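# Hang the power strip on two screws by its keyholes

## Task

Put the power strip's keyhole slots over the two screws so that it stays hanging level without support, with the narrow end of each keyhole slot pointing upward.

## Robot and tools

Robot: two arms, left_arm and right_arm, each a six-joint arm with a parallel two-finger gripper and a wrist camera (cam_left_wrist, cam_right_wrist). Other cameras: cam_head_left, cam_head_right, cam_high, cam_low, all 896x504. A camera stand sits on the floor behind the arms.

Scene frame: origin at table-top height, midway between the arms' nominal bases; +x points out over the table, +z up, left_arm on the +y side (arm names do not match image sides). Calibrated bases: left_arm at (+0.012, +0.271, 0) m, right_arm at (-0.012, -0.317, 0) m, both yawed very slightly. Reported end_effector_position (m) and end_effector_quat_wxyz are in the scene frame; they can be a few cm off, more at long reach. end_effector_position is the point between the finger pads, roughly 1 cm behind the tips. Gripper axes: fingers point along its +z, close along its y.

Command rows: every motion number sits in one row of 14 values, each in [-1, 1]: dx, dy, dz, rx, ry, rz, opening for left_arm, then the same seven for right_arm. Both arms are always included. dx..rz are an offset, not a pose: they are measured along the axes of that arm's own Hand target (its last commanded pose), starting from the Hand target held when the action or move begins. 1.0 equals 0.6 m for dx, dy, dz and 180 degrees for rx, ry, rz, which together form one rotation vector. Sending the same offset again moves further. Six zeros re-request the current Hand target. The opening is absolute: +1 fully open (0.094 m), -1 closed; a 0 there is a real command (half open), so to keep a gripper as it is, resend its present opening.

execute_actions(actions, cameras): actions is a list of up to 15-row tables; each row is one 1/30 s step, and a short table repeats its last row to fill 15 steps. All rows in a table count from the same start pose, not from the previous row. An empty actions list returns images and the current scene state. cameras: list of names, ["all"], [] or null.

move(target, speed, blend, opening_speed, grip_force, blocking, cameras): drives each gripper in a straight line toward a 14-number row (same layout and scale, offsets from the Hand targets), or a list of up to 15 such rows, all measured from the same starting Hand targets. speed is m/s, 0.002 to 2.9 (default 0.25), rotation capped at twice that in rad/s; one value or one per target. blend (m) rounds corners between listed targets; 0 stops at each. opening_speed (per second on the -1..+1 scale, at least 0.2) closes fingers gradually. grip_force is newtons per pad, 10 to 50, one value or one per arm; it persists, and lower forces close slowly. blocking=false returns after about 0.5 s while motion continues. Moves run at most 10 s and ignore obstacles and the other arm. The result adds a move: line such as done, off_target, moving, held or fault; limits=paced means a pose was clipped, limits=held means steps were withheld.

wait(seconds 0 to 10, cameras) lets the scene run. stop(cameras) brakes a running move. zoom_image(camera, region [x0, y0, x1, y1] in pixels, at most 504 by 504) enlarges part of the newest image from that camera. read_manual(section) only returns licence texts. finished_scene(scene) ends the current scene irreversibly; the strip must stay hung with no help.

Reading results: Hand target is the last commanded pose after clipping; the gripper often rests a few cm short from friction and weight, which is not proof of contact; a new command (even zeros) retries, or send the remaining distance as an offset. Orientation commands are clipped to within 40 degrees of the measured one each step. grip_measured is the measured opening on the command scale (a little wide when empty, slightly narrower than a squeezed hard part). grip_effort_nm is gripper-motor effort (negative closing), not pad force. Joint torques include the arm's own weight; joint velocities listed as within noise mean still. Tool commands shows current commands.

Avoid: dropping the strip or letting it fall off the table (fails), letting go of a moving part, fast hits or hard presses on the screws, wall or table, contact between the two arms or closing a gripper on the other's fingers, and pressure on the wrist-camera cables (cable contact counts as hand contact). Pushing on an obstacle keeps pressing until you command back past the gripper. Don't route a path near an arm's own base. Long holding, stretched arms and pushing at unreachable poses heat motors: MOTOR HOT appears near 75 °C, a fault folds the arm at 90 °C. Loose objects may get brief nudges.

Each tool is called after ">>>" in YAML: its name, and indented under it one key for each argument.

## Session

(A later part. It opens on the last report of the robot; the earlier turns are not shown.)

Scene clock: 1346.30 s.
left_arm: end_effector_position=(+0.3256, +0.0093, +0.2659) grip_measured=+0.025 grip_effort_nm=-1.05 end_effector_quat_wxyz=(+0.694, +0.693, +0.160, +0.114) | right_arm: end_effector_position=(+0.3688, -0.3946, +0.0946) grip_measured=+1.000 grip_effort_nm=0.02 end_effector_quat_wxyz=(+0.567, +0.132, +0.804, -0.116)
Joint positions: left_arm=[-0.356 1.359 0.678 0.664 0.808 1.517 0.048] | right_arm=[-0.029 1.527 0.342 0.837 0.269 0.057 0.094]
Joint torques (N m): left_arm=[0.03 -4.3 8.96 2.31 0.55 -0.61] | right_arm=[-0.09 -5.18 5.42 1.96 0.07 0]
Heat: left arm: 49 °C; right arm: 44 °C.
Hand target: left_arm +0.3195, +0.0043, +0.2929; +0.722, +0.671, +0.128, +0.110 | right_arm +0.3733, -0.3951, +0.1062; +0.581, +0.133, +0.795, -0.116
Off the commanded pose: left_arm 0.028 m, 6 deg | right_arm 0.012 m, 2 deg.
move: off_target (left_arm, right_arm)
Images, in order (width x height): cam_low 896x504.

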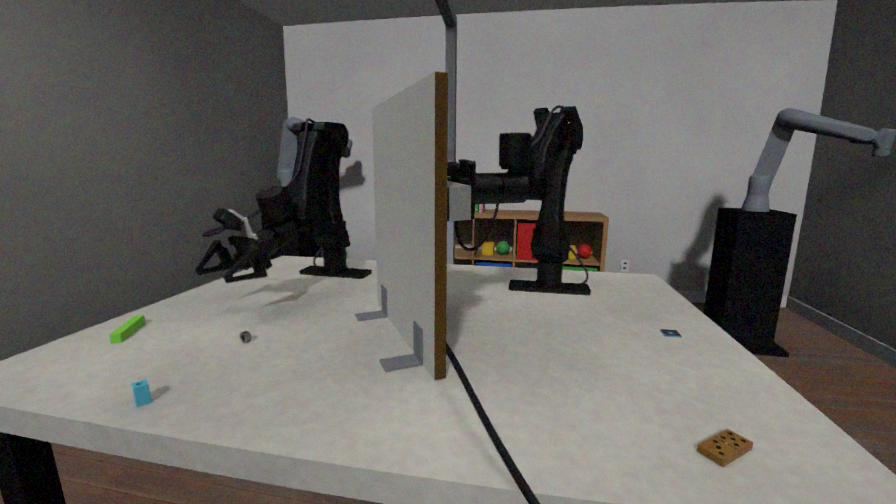

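>>> move:
  target: [-0.005,0.014,-0.01,0.0,0,0.010,-0.3,0,0,0,0,0,0,1]
  speed: 0.06
  cameras: ["cam_low"]

>>> zoom_image:
  camera: "cam_low"
  region: [420, 140, 500, 220]

Scene clock: 1351.20 s.
left_arm: end_effector_position=(+0.3282, +0.0126, +0.2659) grip_measured=+0.025 grip_effort_nm=-1.05 end_effector_quat_wxyz=(+0.693, +0.692, +0.164, +0.117) | right_arm: end_effector_position=(+0.3688, -0.3946, +0.0946) grip_measured=+1.000 grip_effort_nm=0.02 end_effector_quat_wxyz=(+0.567, +0.132, +0.804, -0.116)
Joint positions: left_arm=[-0.345 1.359 0.678 0.664 0.809 1.517 0.048] | right_arm=[-0.029 1.527 0.342 0.837 0.269 0.057 0.094]
Joint torques (N m): left_arm=[0.1 -7.15 8.96 1.95 0.65 -0.27] | right_arm=[-0.02 -5.12 5.37 2 0.08 0]
Heat: left arm: 49 °C; right arm: 44 °C.
Hand target: left_arm +0.3148, +0.0096, +0.3010; +0.720, +0.673, +0.117, +0.122 | right_arm +0.3733, -0.3951, +0.1062; +0.581, +0.133, +0.795, -0.116
Off the commanded pose: left_arm 0.038 m, 7 deg | right_arm 0.012 m, 2 deg.
move: off_target (left_arm, right_arm)
Images, in order (width x height): cam_low 896x504.

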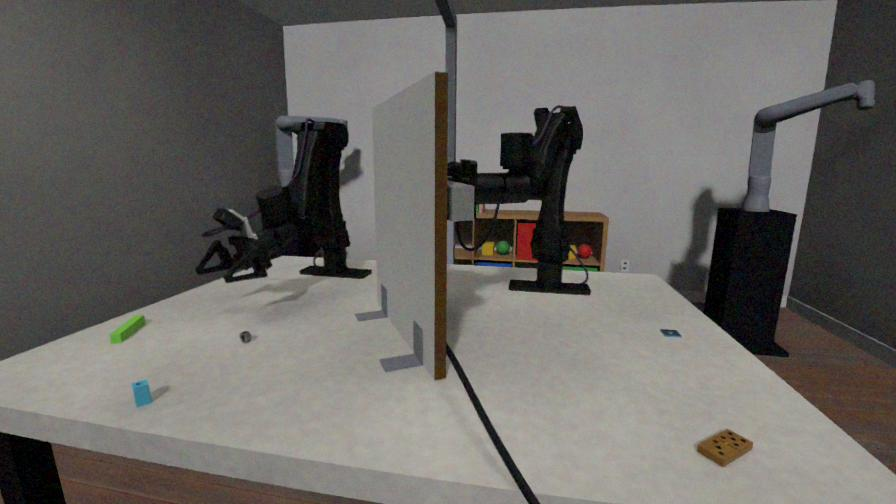

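Scaled by 6.300.

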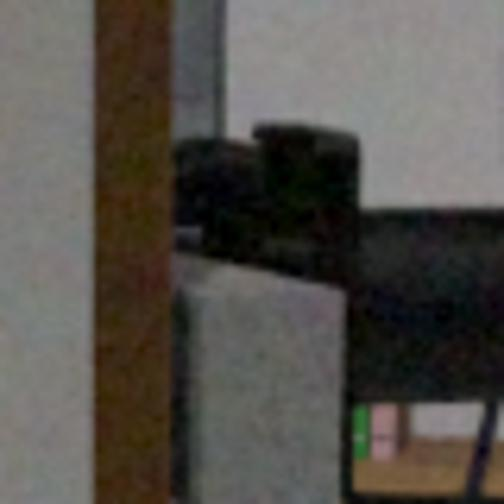

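>>> move:
  target: [-0.017,0.015,0.004,0.0,0,0.008,-0.3,0,0,0,0,0,0,1]
  speed: 0.06
  cameras: ["cam_low"]

>>> zoom_image:
  camera: "cam_low"
  region: [420, 140, 500, 220]

Scene clock: 1355.67 s.
left_arm: end_effector_position=(+0.3192, +0.0110, +0.2804) grip_measured=+0.025 grip_effort_nm=-1.05 end_effector_quat_wxyz=(+0.701, +0.687, +0.141, +0.131) | right_arm: end_effector_position=(+0.3688, -0.3946, +0.0946) grip_measured=+1.000 grip_effort_nm=0.02 end_effector_quat_wxyz=(+0.567, +0.132, +0.804, -0.116)
Joint positions: left_arm=[-0.357 1.319 0.678 0.664 0.809 1.537 0.048] | right_arm=[-0.029 1.527 0.342 0.837 0.269 0.057 0.094]
Joint torques (N m): left_arm=[-1.28 -7.17 9.8 1.46 0.26 -0.21] | right_arm=[0.02 -5.22 5.44 1.97 0.08 0.02]
Heat: left arm: 49 °C; right arm: 44 °C.
Hand target: left_arm +0.3058, +0.0045, +0.3102; +0.719, +0.674, +0.109, +0.131 | right_arm +0.3733, -0.3951, +0.1062; +0.581, +0.133, +0.795, -0.116
Off the commanded pose: left_arm 0.033 m, 4 deg | right_arm 0.012 m, 2 deg.
move: off_target (left_arm, right_arm)
Images, in order (width x height): cam_low 896x504.

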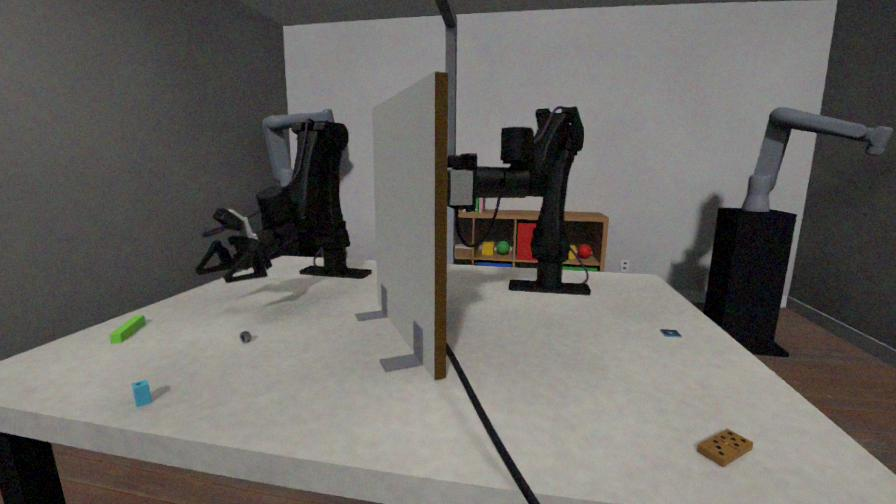

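Scaled by 6.300.

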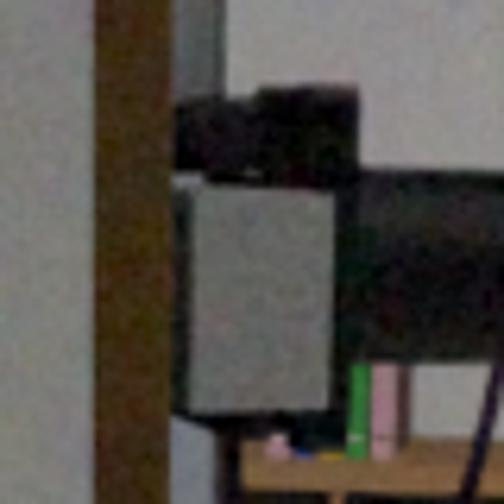

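>>> move:
  target: [0.0058,-0.010,0.012,0.0,0,0.00,-0.3,0,0,0,0,0,0,1]
  speed: 0.05
  cameras: ["cam_low"]

>>> zoom_image:
  camera: "cam_low"
  region: [420, 140, 500, 220]

Scene clock: 1371.63 s.
left_arm: end_effector_position=(+0.3175, +0.0082, +0.2805) grip_measured=+0.025 grip_effort_nm=-1.05 end_effector_quat_wxyz=(+0.701, +0.688, +0.138, +0.131) | right_arm: end_effector_position=(+0.3688, -0.3946, +0.0946) grip_measured=+1.000 grip_effort_nm=0.02 end_effector_quat_wxyz=(+0.567, +0.132, +0.804, -0.116)
Joint positions: left_arm=[-0.368 1.319 0.678 0.664 0.802 1.54 0.048] | right_arm=[-0.029 1.527 0.342 0.837 0.269 0.057 0.094]
Joint torques (N m): left_arm=[-1.33 -4.15 10.4 1.77 0.23 -0.25] | right_arm=[-0.14 -5.03 5.45 1.96 0.08 0.01]
Heat: left arm: 49 °C; right arm: 44 °C.
Hand target: left_arm +0.3117, -0.0015, +0.3047; +0.719, +0.674, +0.109, +0.131 | right_arm +0.3733, -0.3951, +0.1062; +0.581, +0.133, +0.795, -0.116
Off the commanded pose: left_arm 0.027 m, 4 deg | right_arm 0.012 m, 2 deg.
move: off_target (left_arm, right_arm)
Images, in order (width x height): cam_low 896x504.

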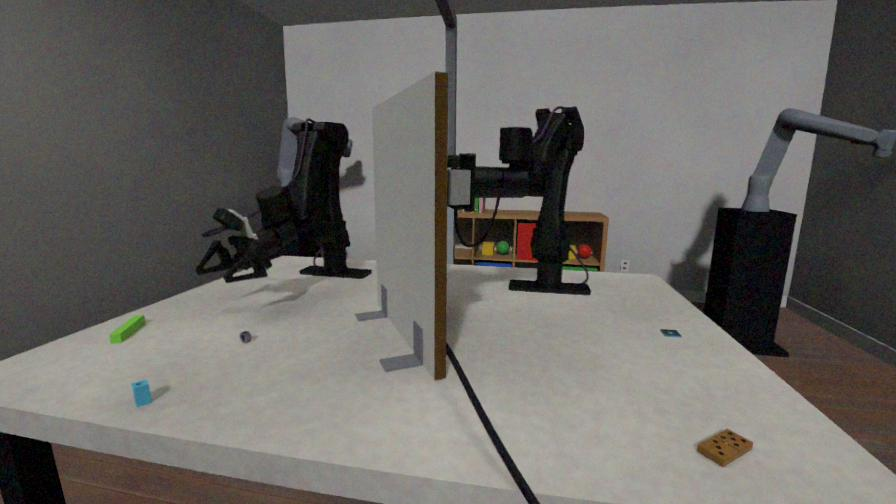

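Scaled by 6.300.

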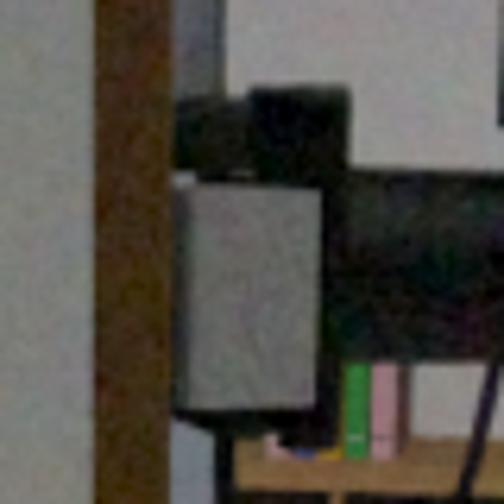

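>>> move:
  target: [0.018,-0.009,0.006,0.0,0,0.00,-0.3,0,0,0,0,0,0,1]
  speed: 0.05

Scene clock: 1382.93 s.
left_arm: end_effector_position=(+0.3227, +0.0063, +0.2683) grip_measured=+0.025 grip_effort_nm=-1.05 end_effector_quat_wxyz=(+0.695, +0.694, +0.145, +0.119) | right_arm: end_effector_position=(+0.3688, -0.3946, +0.0946) grip_measured=+1.000 grip_effort_nm=0.02 end_effector_quat_wxyz=(+0.567, +0.132, +0.804, -0.116)
Joint positions: left_arm=[-0.363 1.359 0.681 0.67 0.815 1.541 0.048] | right_arm=[-0.029 1.527 0.342 0.837 0.269 0.057 0.094]
Joint torques (N m): left_arm=[-0.25 -3.62 11.47 2.07 0.28 -0.26] | right_arm=[-0.01 -5.16 5.41 1.98 0.1 0.02]
Heat: left arm: 50 °C; right arm: 44 °C.
Hand target: left_arm +0.3234, -0.0015, +0.2998; +0.718, +0.674, +0.109, +0.131 | right_arm +0.3733, -0.3951, +0.1062; +0.581, +0.133, +0.795, -0.116
Off the commanded pose: left_arm 0.032 m, 6 deg | right_arm 0.012 m, 2 deg.
move: off_target (left_arm, right_arm)

>>> move:
  target:
    - [0.001,0.065,-0.093,0,0.005,-0.015,-0.3,0,0,0,0,0,0,1]
    - [-0.0265,0.0163,-0.0562,0.0,0.005,0.006,-0.3,0,0,0,0,0,0,1]
    - [-0.0137,0.0073,0.0,0,0.005,0.006,-0.3,0,0,0,0,0,0,1]
  speed: 0.08
  blend: 0.01
  cameras: ["cam_low","cam_left_wrist"]

>>> zoom_image:
  camera: "cam_low"
  region: [420, 140, 500, 220]

Scene clock: 1408.67 s.
left_arm: end_effector_position=(+0.3185, +0.0071, +0.2619) grip_measured=+0.025 grip_effort_nm=-1.05 end_effector_quat_wxyz=(+0.684, +0.701, +0.158, +0.123) | right_arm: end_effector_position=(+0.3688, -0.3946, +0.0946) grip_measured=+1.000 grip_effort_nm=0.02 end_effector_quat_wxyz=(+0.567, +0.132, +0.804, -0.116)
Joint positions: left_arm=[-0.379 1.325 0.662 0.615 0.775 1.56 0.048] | right_arm=[-0.029 1.527 0.342 0.837 0.269 0.057 0.094]
Joint torques (N m): left_arm=[-1.25 -4.38 11.51 2.34 0.27 -0.18] | right_arm=[-0.1 -5.18 5.39 1.94 0.06 0.02]
Heat: left arm: 48 °C; right arm: 44 °C.
Hand target: left_arm +0.3154, -0.0040, +0.3040; +0.716, +0.674, +0.108, +0.143 | right_arm +0.3733, -0.3951, +0.1062; +0.581, +0.133, +0.795, -0.116
Off the commanded pose: left_arm 0.044 m, 8 deg | right_arm 0.012 m, 2 deg.
move: off_target (left_arm, right_arm)
Images, in order (width x height): cam_low 896x504, cam_left_wrist 896x504.

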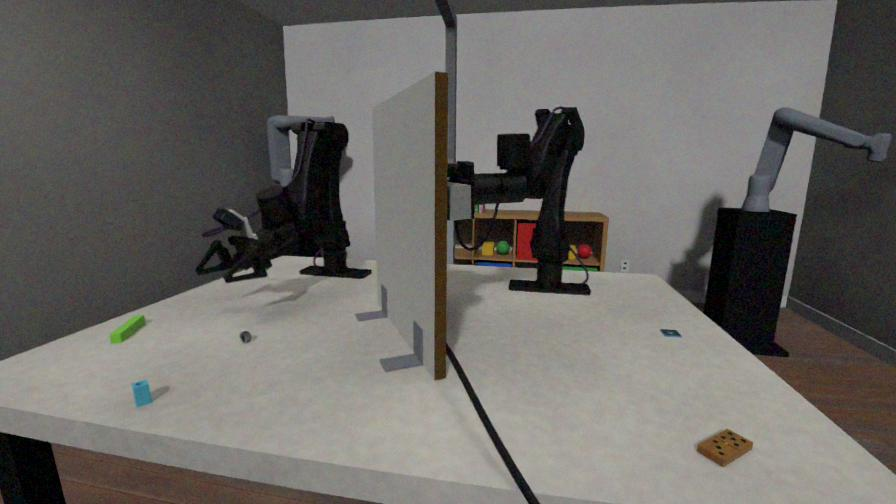

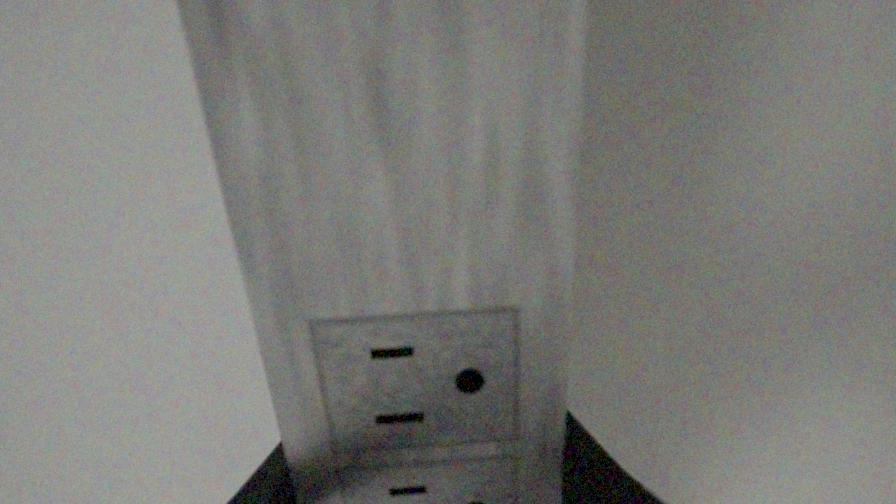

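Scaled by 6.300.

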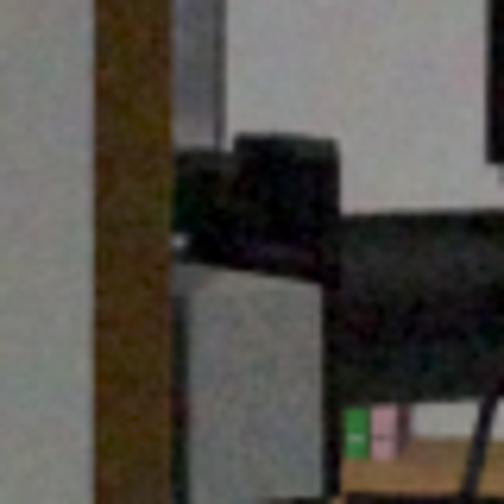

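>>> move:
  target:
    - [0.0257,0.0763,-0.0932,-0.008,0.0,-0.012,-0.3,0,0,0,0,0,0,1]
    - [-0.0025,0.028,-0.0568,-0.008,0.0,0.009,-0.3,0,0,0,0,0,0,1]
    - [0.0088,0.0188,0.0,-0.008,0.0,0.009,-0.3,0,0,0,0,0,0,1]
  speed: 0.08
  blend: 0.01
  cameras: ["cam_low"]

>>> zoom_image:
  camera: "cam_low"
  region: [420, 140, 500, 220]

Scene clock: 1421.90 s.
left_arm: end_effector_position=(+0.3232, +0.0086, +0.2737) grip_measured=+0.025 grip_effort_nm=-1.05 end_effector_quat_wxyz=(+0.692, +0.694, +0.145, +0.133) | right_arm: end_effector_position=(+0.3688, -0.3946, +0.0946) grip_measured=+1.000 grip_effort_nm=0.02 end_effector_quat_wxyz=(+0.567, +0.132, +0.804, -0.116)
Joint positions: left_arm=[-0.365 1.334 0.687 0.638 0.792 1.56 0.048] | right_arm=[-0.029 1.527 0.342 0.837 0.269 0.057 0.094]
Joint torques (N m): left_arm=[-1.17 -4.49 11.45 2.31 0.19 -0.21] | right_arm=[0.1 -5.09 5.39 1.98 0.08 0.01]
Heat: left arm: 50 °C; right arm: 44 °C.
Hand target: left_arm +0.3197, -0.0016, +0.3154; +0.723, +0.667, +0.097, +0.154 | right_arm +0.3733, -0.3951, +0.1062; +0.581, +0.133, +0.795, -0.116
Off the commanded pose: left_arm 0.043 m, 8 deg | right_arm 0.012 m, 2 deg.
move: off_target (left_arm, right_arm)
Images, in order (width x height): cam_low 896x504.

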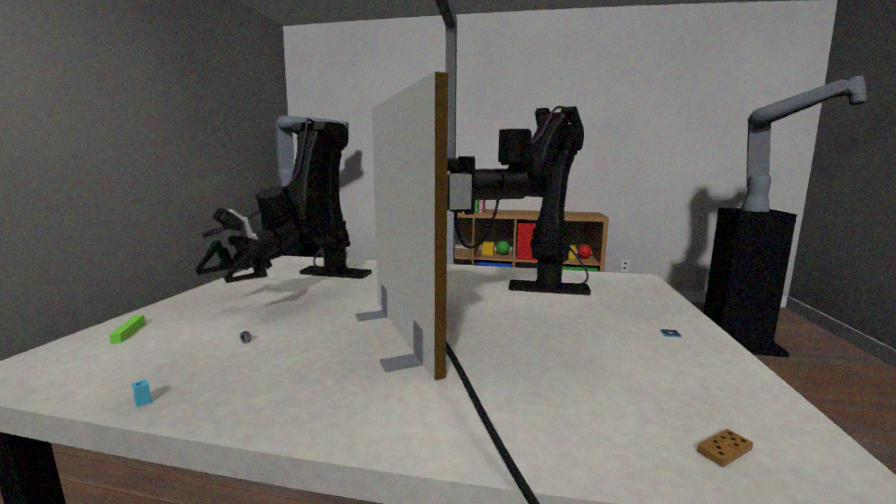

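Scaled by 6.300.

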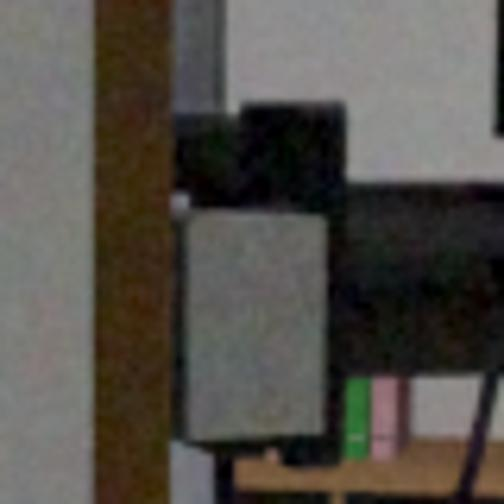

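>>> move:
  target: [0.001,0.003,0.024,0,0.0,0.0,-0.3,0,0,0,0,0,0,1]
  speed: 0.08
  cameras: ["cam_low"]

>>> zoom_image:
  camera: "cam_low"
  region: [420, 140, 500, 220]

Scene clock: 1429.27 s.
left_arm: end_effector_position=(+0.3249, +0.0066, +0.2742) grip_measured=+0.025 grip_effort_nm=-1.05 end_effector_quat_wxyz=(+0.692, +0.695, +0.144, +0.134) | right_arm: end_effector_position=(+0.3688, -0.3946, +0.0946) grip_measured=+1.000 grip_effort_nm=0.02 end_effector_quat_wxyz=(+0.567, +0.132, +0.804, -0.116)
Joint positions: left_arm=[-0.369 1.343 0.696 0.638 0.788 1.564 0.048] | right_arm=[-0.029 1.527 0.342 0.837 0.269 0.057 0.094]
Joint torques (N m): left_arm=[-3.34 -3.18 13.55 2.26 -0.11 -0.25] | right_arm=[-0.05 -5.05 5.3 1.96 0.08 -0.01]
Heat: left arm: 49 °C; right arm: 44 °C.
Hand target: left_arm +0.3251, -0.0148, +0.3186; +0.723, +0.667, +0.097, +0.154 | right_arm +0.3733, -0.3951, +0.1062; +0.581, +0.133, +0.795, -0.116
Off the commanded pose: left_arm 0.049 m, 8 deg | right_arm 0.012 m, 2 deg.
move: off_target (left_arm, right_arm)
Images, in order (width x height): cam_low 896x504.

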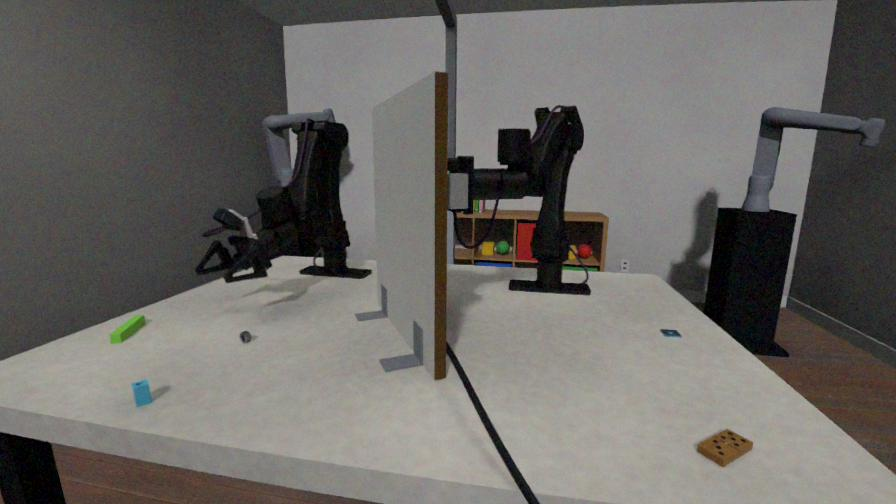

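Scaled by 6.300.

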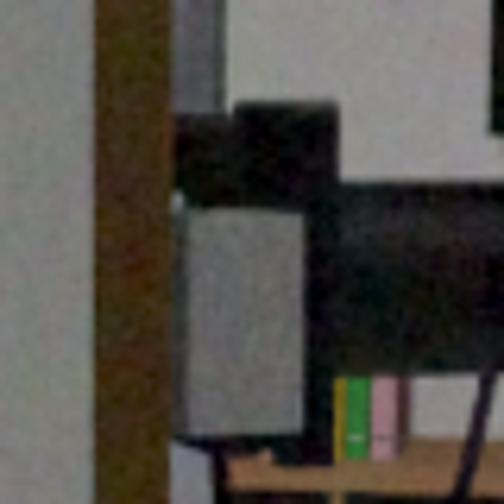

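>>> move:
  target:
    - [0.0135,0.0545,-0.117,0,0.0,-0.021,-0.3,0,0,0,0,0,0,1]
    - [-0.0148,0.0062,-0.081,0,0,0,-0.3,0,0,0,0,0,0,1]
    - [-0.0025,0,0,0,0,0,-0.3,0,0,0,0,0,0,1]
  speed: 0.08
  blend: 0.01
  cameras: ["cam_low"]

>>> zoom_image:
  camera: "cam_low"
  region: [420, 140, 500, 220]

Scene clock: 1445.77 s.
left_arm: end_effector_position=(+0.3208, +0.0042, +0.2744) grip_measured=+0.025 grip_effort_nm=-1.05 end_effector_quat_wxyz=(+0.692, +0.696, +0.144, +0.129) | right_arm: end_effector_position=(+0.3688, -0.3946, +0.0946) grip_measured=+1.000 grip_effort_nm=0.02 end_effector_quat_wxyz=(+0.567, +0.132, +0.804, -0.116)
Joint positions: left_arm=[-0.38 1.332 0.693 0.626 0.784 1.56 0.048] | right_arm=[-0.029 1.527 0.342 0.837 0.269 0.057 0.094]
Joint torques (N m): left_arm=[-2.78 -2.65 13.59 2.37 -0.11 -0.19] | right_arm=[-0.03 -5.14 5.5 1.98 0.08 -0.01]
Heat: left arm: 51 °C; right arm: 44 °C.
Hand target: left_arm +0.3236, -0.0153, +0.3185; +0.723, +0.667, +0.097, +0.154 | right_arm +0.3733, -0.3951, +0.1062; +0.581, +0.133, +0.795, -0.116
Off the commanded pose: left_arm 0.048 m, 8 deg | right_arm 0.012 m, 2 deg.
move: off_target (left_arm, right_arm)
Images, in order (width x height): cam_low 896x504.

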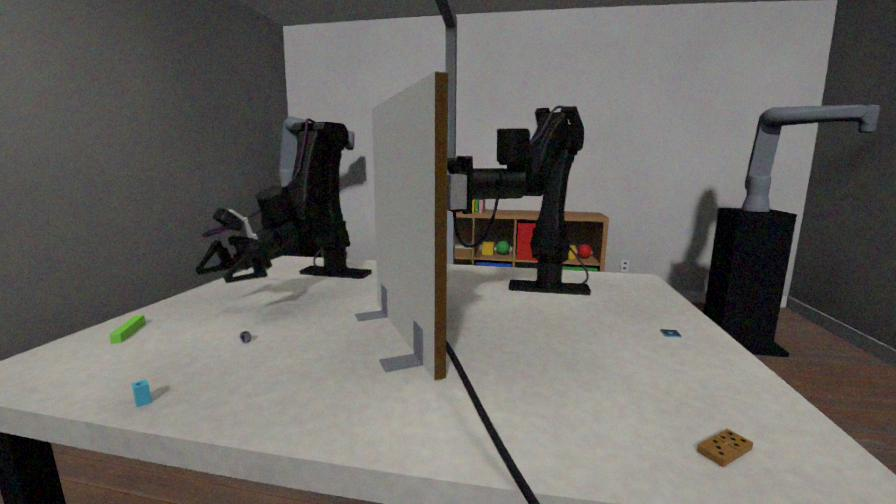

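Scaled by 6.300.

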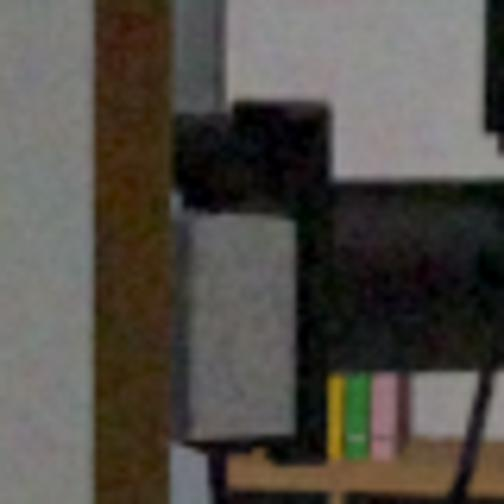

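>>> move:
  target:
    - [0.0235,0.0545,-0.117,0,0.0,-0.021,-0.3,0,0,0,0,0,0,1]
    - [-0.003,0.0062,-0.081,0,0,0,-0.3,0,0,0,0,0,0,1]
    - [0.0095,0,0,0,0,0,-0.3,0,0,0,0,0,0,1]
  speed: 0.08
  blend: 0.01
  cameras: ["cam_low"]

>>> zoom_image:
  camera: "cam_low"
  region: [420, 140, 500, 220]

Scene clock: 1453.97 s.
left_arm: end_effector_position=(+0.3258, +0.0069, +0.2752) grip_measured=+0.025 grip_effort_nm=-1.05 end_effector_quat_wxyz=(+0.693, +0.695, +0.145, +0.128) | right_arm: end_effector_position=(+0.3688, -0.3946, +0.0946) grip_measured=+1.000 grip_effort_nm=0.02 end_effector_quat_wxyz=(+0.567, +0.132, +0.804, -0.116)
Joint positions: left_arm=[-0.363 1.348 0.705 0.631 0.801 1.556 0.048] | right_arm=[-0.029 1.527 0.342 0.837 0.269 0.057 0.094]
Joint torques (N m): left_arm=[-2.96 -2.76 13.67 2.32 -0.14 -0.16] | right_arm=[-0.1 -5.04 5.44 1.98 0.08 0.02]
Heat: left arm: 50 °C; right arm: 44 °C.
Hand target: left_arm +0.3290, -0.0133, +0.3189; +0.723, +0.667, +0.097, +0.154 | right_arm +0.3733, -0.3951, +0.1062; +0.581, +0.133, +0.795, -0.116
Off the commanded pose: left_arm 0.048 m, 8 deg | right_arm 0.012 m, 2 deg.
move: off_target (left_arm, right_arm)
Images, in order (width x height): cam_low 896x504.

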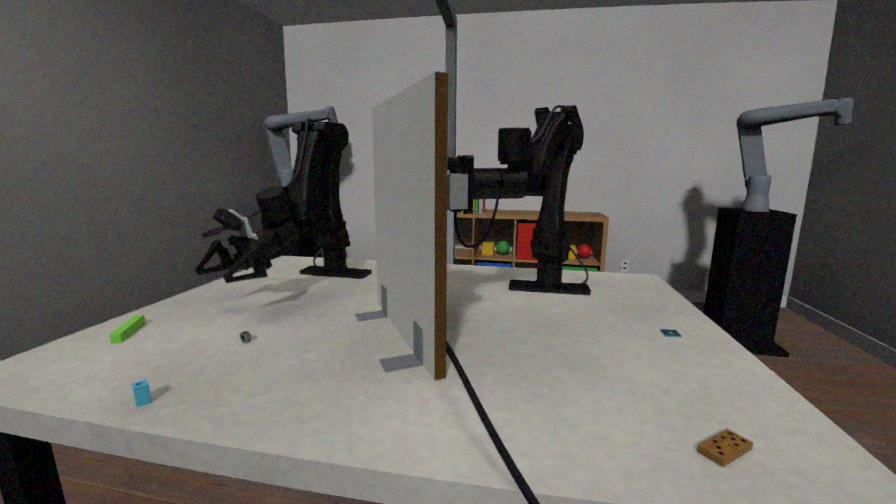

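Scaled by 6.300.

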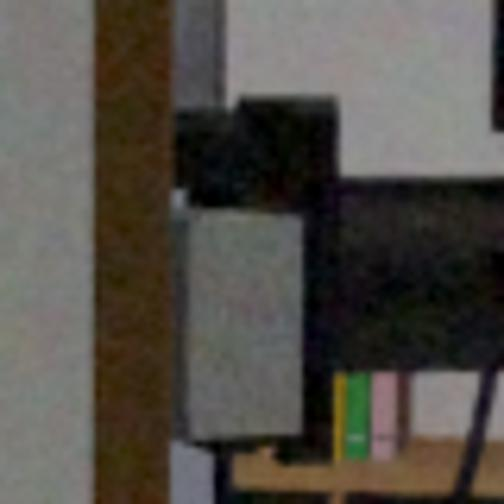

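>>> move:
  target:
    - [0.016,0.0505,-0.117,0,0.0,-0.021,-0.3,0,0,0,0,0,0,1]
    - [-0.0123,0.002,-0.081,0,0,0,-0.3,0,0,0,0,0,0,1]
    - [0.0,-0.005,0,0,0,0,-0.3,0,0,0,0,0,0,1]
  speed: 0.08
  blend: 0.01
  cameras: ["cam_low"]

>>> zoom_image:
  camera: "cam_low"
  region: [420, 140, 500, 220]

Scene clock: 1461.40 s.
left_arm: end_effector_position=(+0.3257, +0.0069, +0.2717) grip_measured=+0.025 grip_effort_nm=-1.05 end_effector_quat_wxyz=(+0.692, +0.695, +0.145, +0.127) | right_arm: end_effector_position=(+0.3688, -0.3946, +0.0946) grip_measured=+1.000 grip_effort_nm=0.02 end_effector_quat_wxyz=(+0.567, +0.132, +0.804, -0.116)
Joint positions: left_arm=[-0.363 1.354 0.696 0.645 0.802 1.555 0.048] | right_arm=[-0.029 1.527 0.342 0.837 0.269 0.057 0.094]
Joint torques (N m): left_arm=[-2.89 -2.74 13.7 2.34 -0.15 -0.17] | right_arm=[0.03 -5.01 5.45 1.96 0.09 -0.01]
Heat: left arm: 51 °C; right arm: 44 °C.
Hand target: left_arm +0.3293, -0.0135, +0.3159; +0.723, +0.667, +0.097, +0.154 | right_arm +0.3733, -0.3951, +0.1062; +0.581, +0.133, +0.795, -0.116
Off the commanded pose: left_arm 0.049 m, 8 deg | right_arm 0.012 m, 2 deg.
move: off_target (left_arm, right_arm)
Images, in order (width x height): cam_low 896x504.

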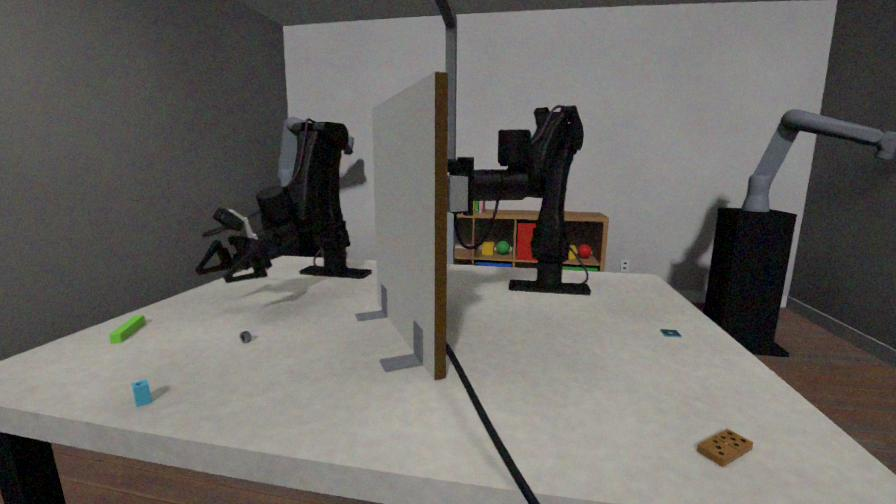

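Scaled by 6.300.

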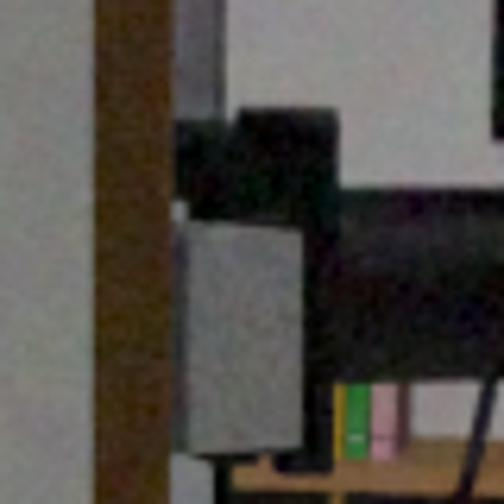

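>>> move:
  target:
    - [0.0115,0.0505,-0.117,0,0.0,-0.021,-0.3,0,0,0,0,0,0,1]
    - [-0.0168,0.002,-0.081,0,0,0,-0.3,0,0,0,0,0,0,1]
    - [-0.0045,0,0,0,0,0,-0.3,0,0,0,0,0,0,1]
  speed: 0.08
  blend: 0.01
  cameras: ["cam_low"]

>>> zoom_image:
  camera: "cam_low"
  region: [420, 140, 500, 220]

>>> move:
  target:
    - [0.016,0.0565,-0.117,0,0.0,-0.021,-0.3,0,0,0,0,0,0,1]
    - [-0.0123,0.008,-0.081,0,0,0,-0.3,0,0,0,0,0,0,1]
    - [0.0,0.006,0,0,0,0,-0.3,0,0,0,0,0,0,1]
  speed: 0.08
  blend: 0.01
  cameras: ["cam_low"]

>>> zoom_image:
  camera: "cam_low"
  region: [420, 140, 500, 220]

Scene clock: 1471.60 s.
left_arm: end_effector_position=(+0.3231, +0.0057, +0.2720) grip_measured=+0.025 grip_effort_nm=-1.05 end_effector_quat_wxyz=(+0.693, +0.695, +0.144, +0.129) | right_arm: end_effector_position=(+0.3688, -0.3946, +0.0946) grip_measured=+1.000 grip_effort_nm=0.02 end_effector_quat_wxyz=(+0.567, +0.132, +0.804, -0.116)
Joint positions: left_arm=[-0.371 1.346 0.689 0.649 0.794 1.557 0.048] | right_arm=[-0.029 1.527 0.342 0.837 0.269 0.057 0.094]
Joint torques (N m): left_arm=[-2.91 -2.76 13.85 2.28 -0.16 -0.16] | right_arm=[-0.09 -5.11 5.49 1.96 0.09 0.01]
Heat: left arm: 51 °C; right arm: 44 °C.
Hand target: left_arm +0.3268, -0.0144, +0.3157; +0.723, +0.667, +0.097, +0.154 | right_arm +0.3733, -0.3951, +0.1062; +0.581, +0.133, +0.795, -0.116
Off the commanded pose: left_arm 0.048 m, 8 deg | right_arm 0.012 m, 2 deg.
move: off_target (left_arm, right_arm)
Images, in order (width x height): cam_low 896x504.

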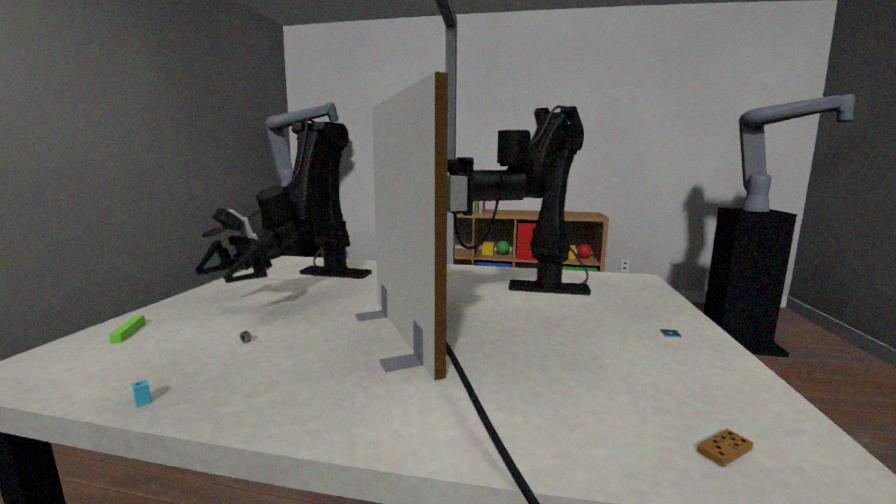

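Scaled by 6.300.

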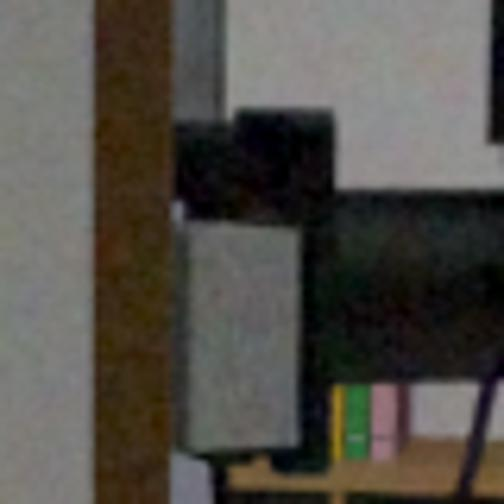

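Scene clock: 1474.20 s.
left_arm: end_effector_position=(+0.3232, +0.0057, +0.2765) grip_measured=+0.025 grip_effort_nm=-1.05 end_effector_quat_wxyz=(+0.694, +0.694, +0.142, +0.130) | right_arm: end_effector_position=(+0.3688, -0.3946, +0.0946) grip_measured=+1.000 grip_effort_nm=0.02 end_effector_quat_wxyz=(+0.567, +0.132, +0.804, -0.116)
Joint positions: left_arm=[-0.371 1.34 0.699 0.637 0.794 1.557 0.048] | right_arm=[-0.029 1.527 0.342 0.837 0.269 0.057 0.094]
Joint torques (N m): left_arm=[-2.91 -2.73 13.76 2.24 -0.16 -0.2] | right_arm=[0.03 -5.24 5.44 1.97 0.12 0]
Heat: left arm: 51 °C; right arm: 44 °C.
Hand target: left_arm +0.3264, -0.0142, +0.3193; +0.723, +0.667, +0.097, +0.154 | right_arm +0.3733, -0.3951, +0.1062; +0.581, +0.133, +0.795, -0.116
Off the commanded pose: left_arm 0.047 m, 7 deg | right_arm 0.012 m, 2 deg.
move: off_target (left_arm, right_arm)
Images, in order (width x height): cam_low 896x504.

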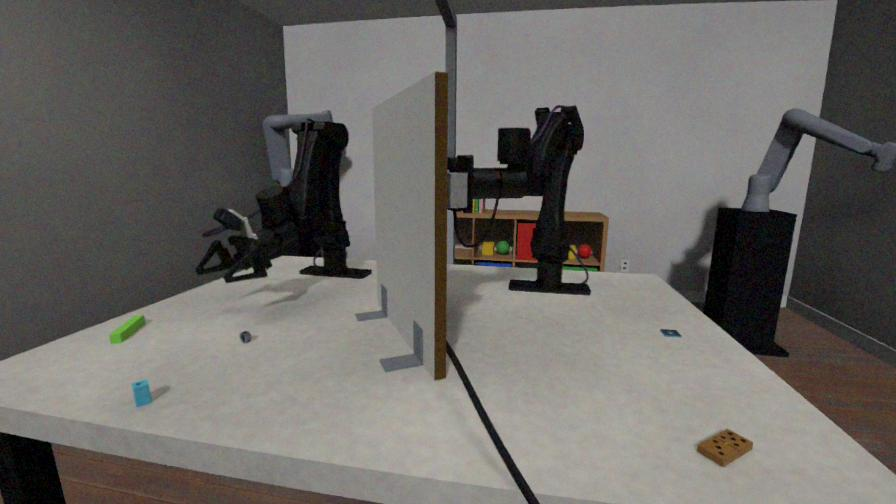

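Scaled by 6.300.

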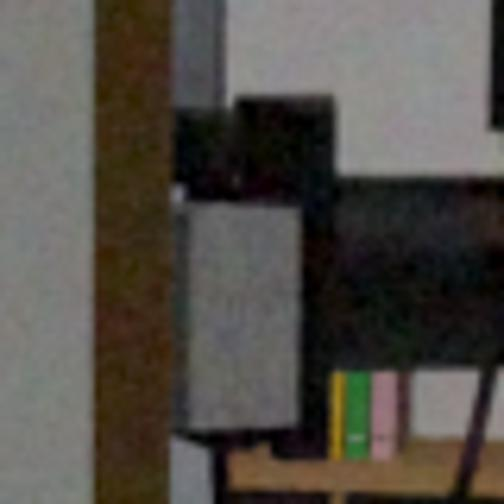

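>>> move:
  target:
    - [0.01,0.0,-0.1,0,0.0,0,-0.3,0,0,0,0,0,0,1]
    - [0.427,-0.024,-0.223,0,0.2167,0,-0.3,0,0,0,0,0,0,1]
  speed: 0.2
  blend: 0.02
  cameras: ["cam_low","cam_high","cam_head_left","cam_left_wrist"]

>>> zoom_image:
  camera: "cam_low"
  region: [440, 100, 740, 270]

Scene clock: 1502.93 s.
left_arm: end_effector_position=(+0.5062, +0.1901, +0.2720) grip_measured=+0.025 grip_effort_nm=-1.05 end_effector_quat_wxyz=(+0.637, +0.609, +0.347, +0.321) | right_arm: end_effector_position=(+0.3688, -0.3946, +0.0946) grip_measured=+1.000 grip_effort_nm=0.02 end_effector_quat_wxyz=(+0.567, +0.132, +0.804, -0.116)
Joint positions: left_arm=[0.069 1.681 0.974 0.728 0.638 1.507 0.048] | right_arm=[-0.029 1.527 0.342 0.837 0.269 0.057 0.094]
Joint torques (N m): left_arm=[0.28 -6.42 11.69 2.17 -0.65 -0.25] | right_arm=[-0.02 -5.05 5.48 1.97 0.1 0.03]
Heat: left arm: 52 °C; right arm: 44 °C.
Hand target: left_arm +0.5207, +0.2001, +0.3095; +0.649, +0.577, +0.333, +0.368 | right_arm +0.3733, -0.3951, +0.1062; +0.581, +0.133, +0.795, -0.116
Off the commanded pose: left_arm 0.041 m, 7 deg | right_arm 0.012 m, 2 deg.
move: off_target (left_arm, right_arm)
Images, in order (width x height): cam_head_left 896x504, cam_high 896x504, cam_low 896x504, cam_left_wrist 896x504.

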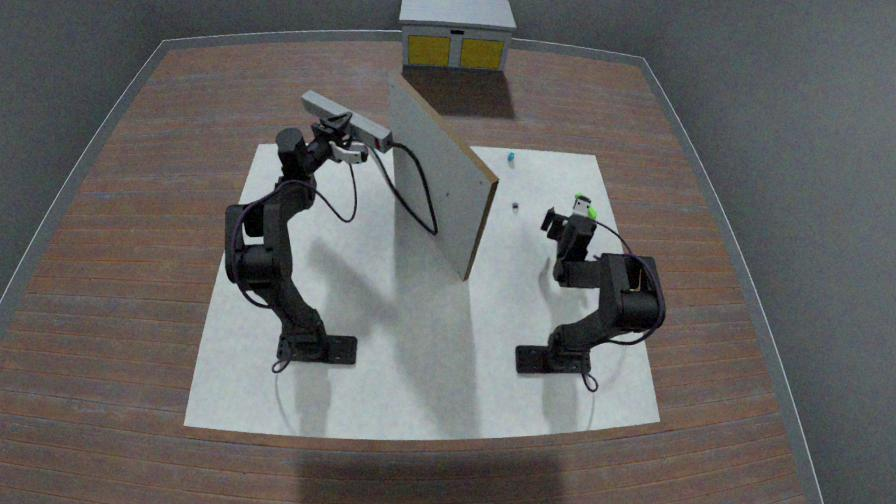

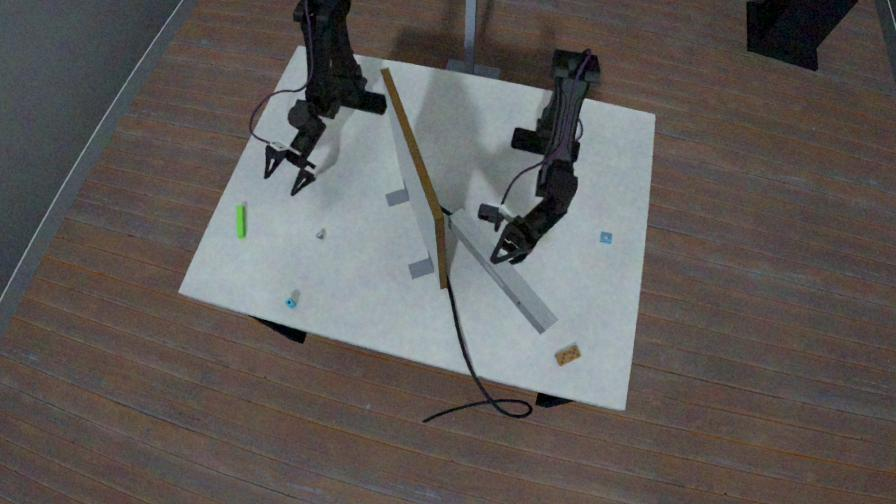

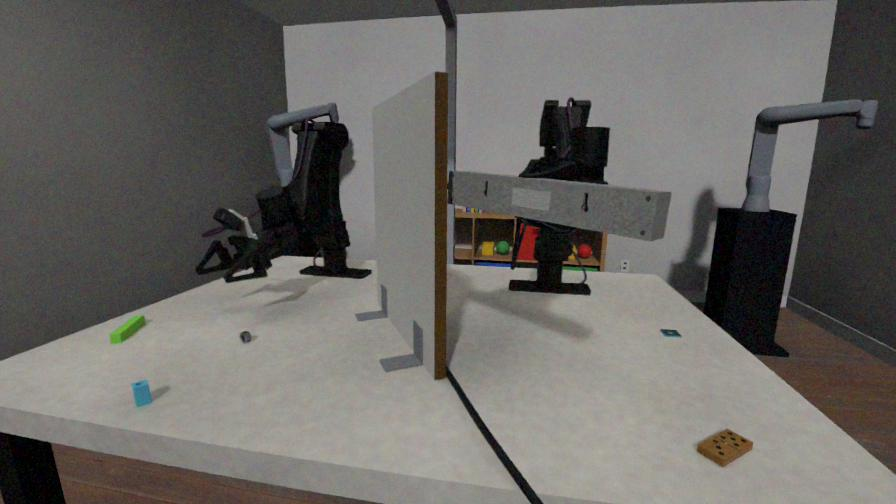

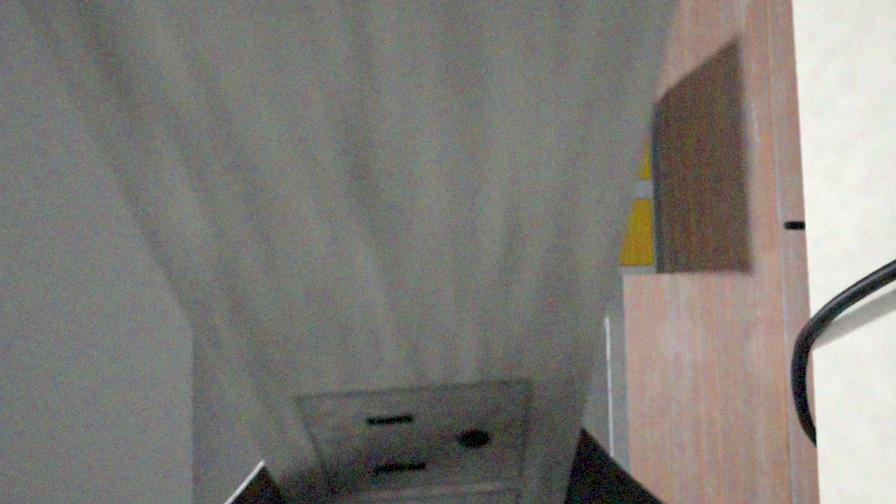

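Scaled by 1.680.

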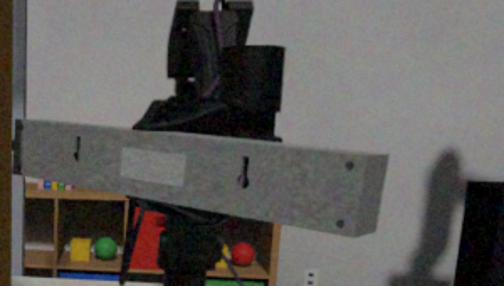

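>>> zoom_image:
  camera: "cam_low"
  region: [440, 140, 560, 240]

>>> zoom_image:
  camera: "cam_low"
  region: [560, 140, 680, 260]

>>> zoom_image:
  camera: "cam_high"
  region: [430, 190, 570, 350]

>>> zoom_image:
  camera: "cam_head_left"
  region: [280, 80, 410, 190]

Scaled by 4.200.

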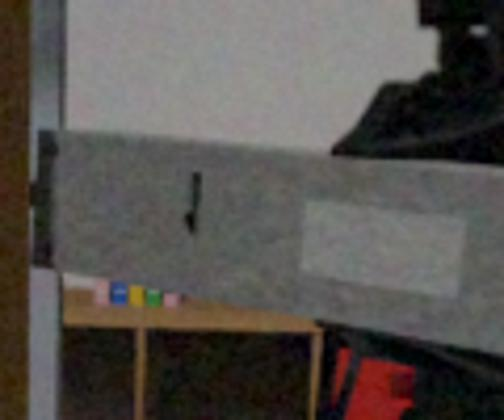

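Scaled by 4.200.

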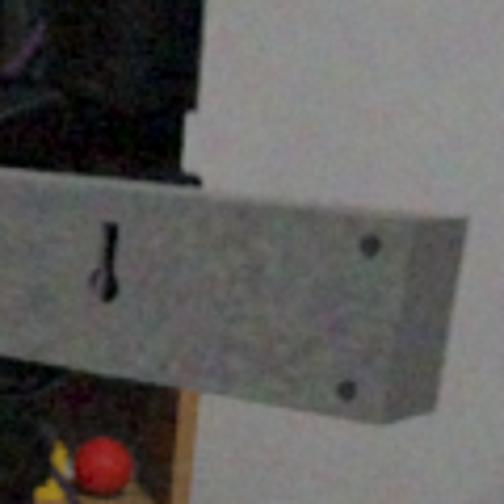

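Scaled by 3.150.

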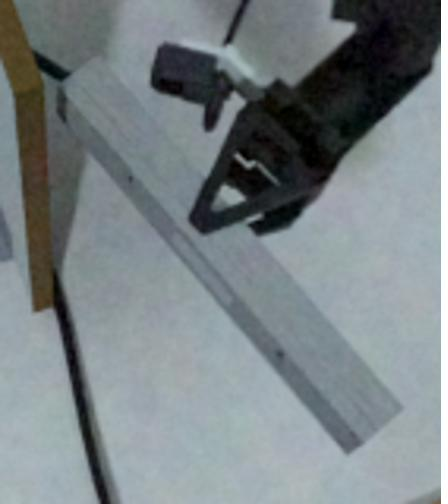

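Scaled by 3.877.

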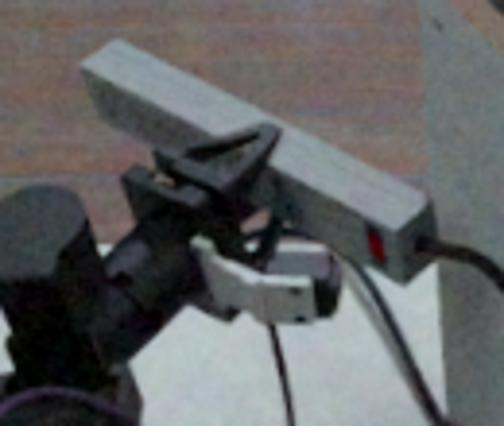

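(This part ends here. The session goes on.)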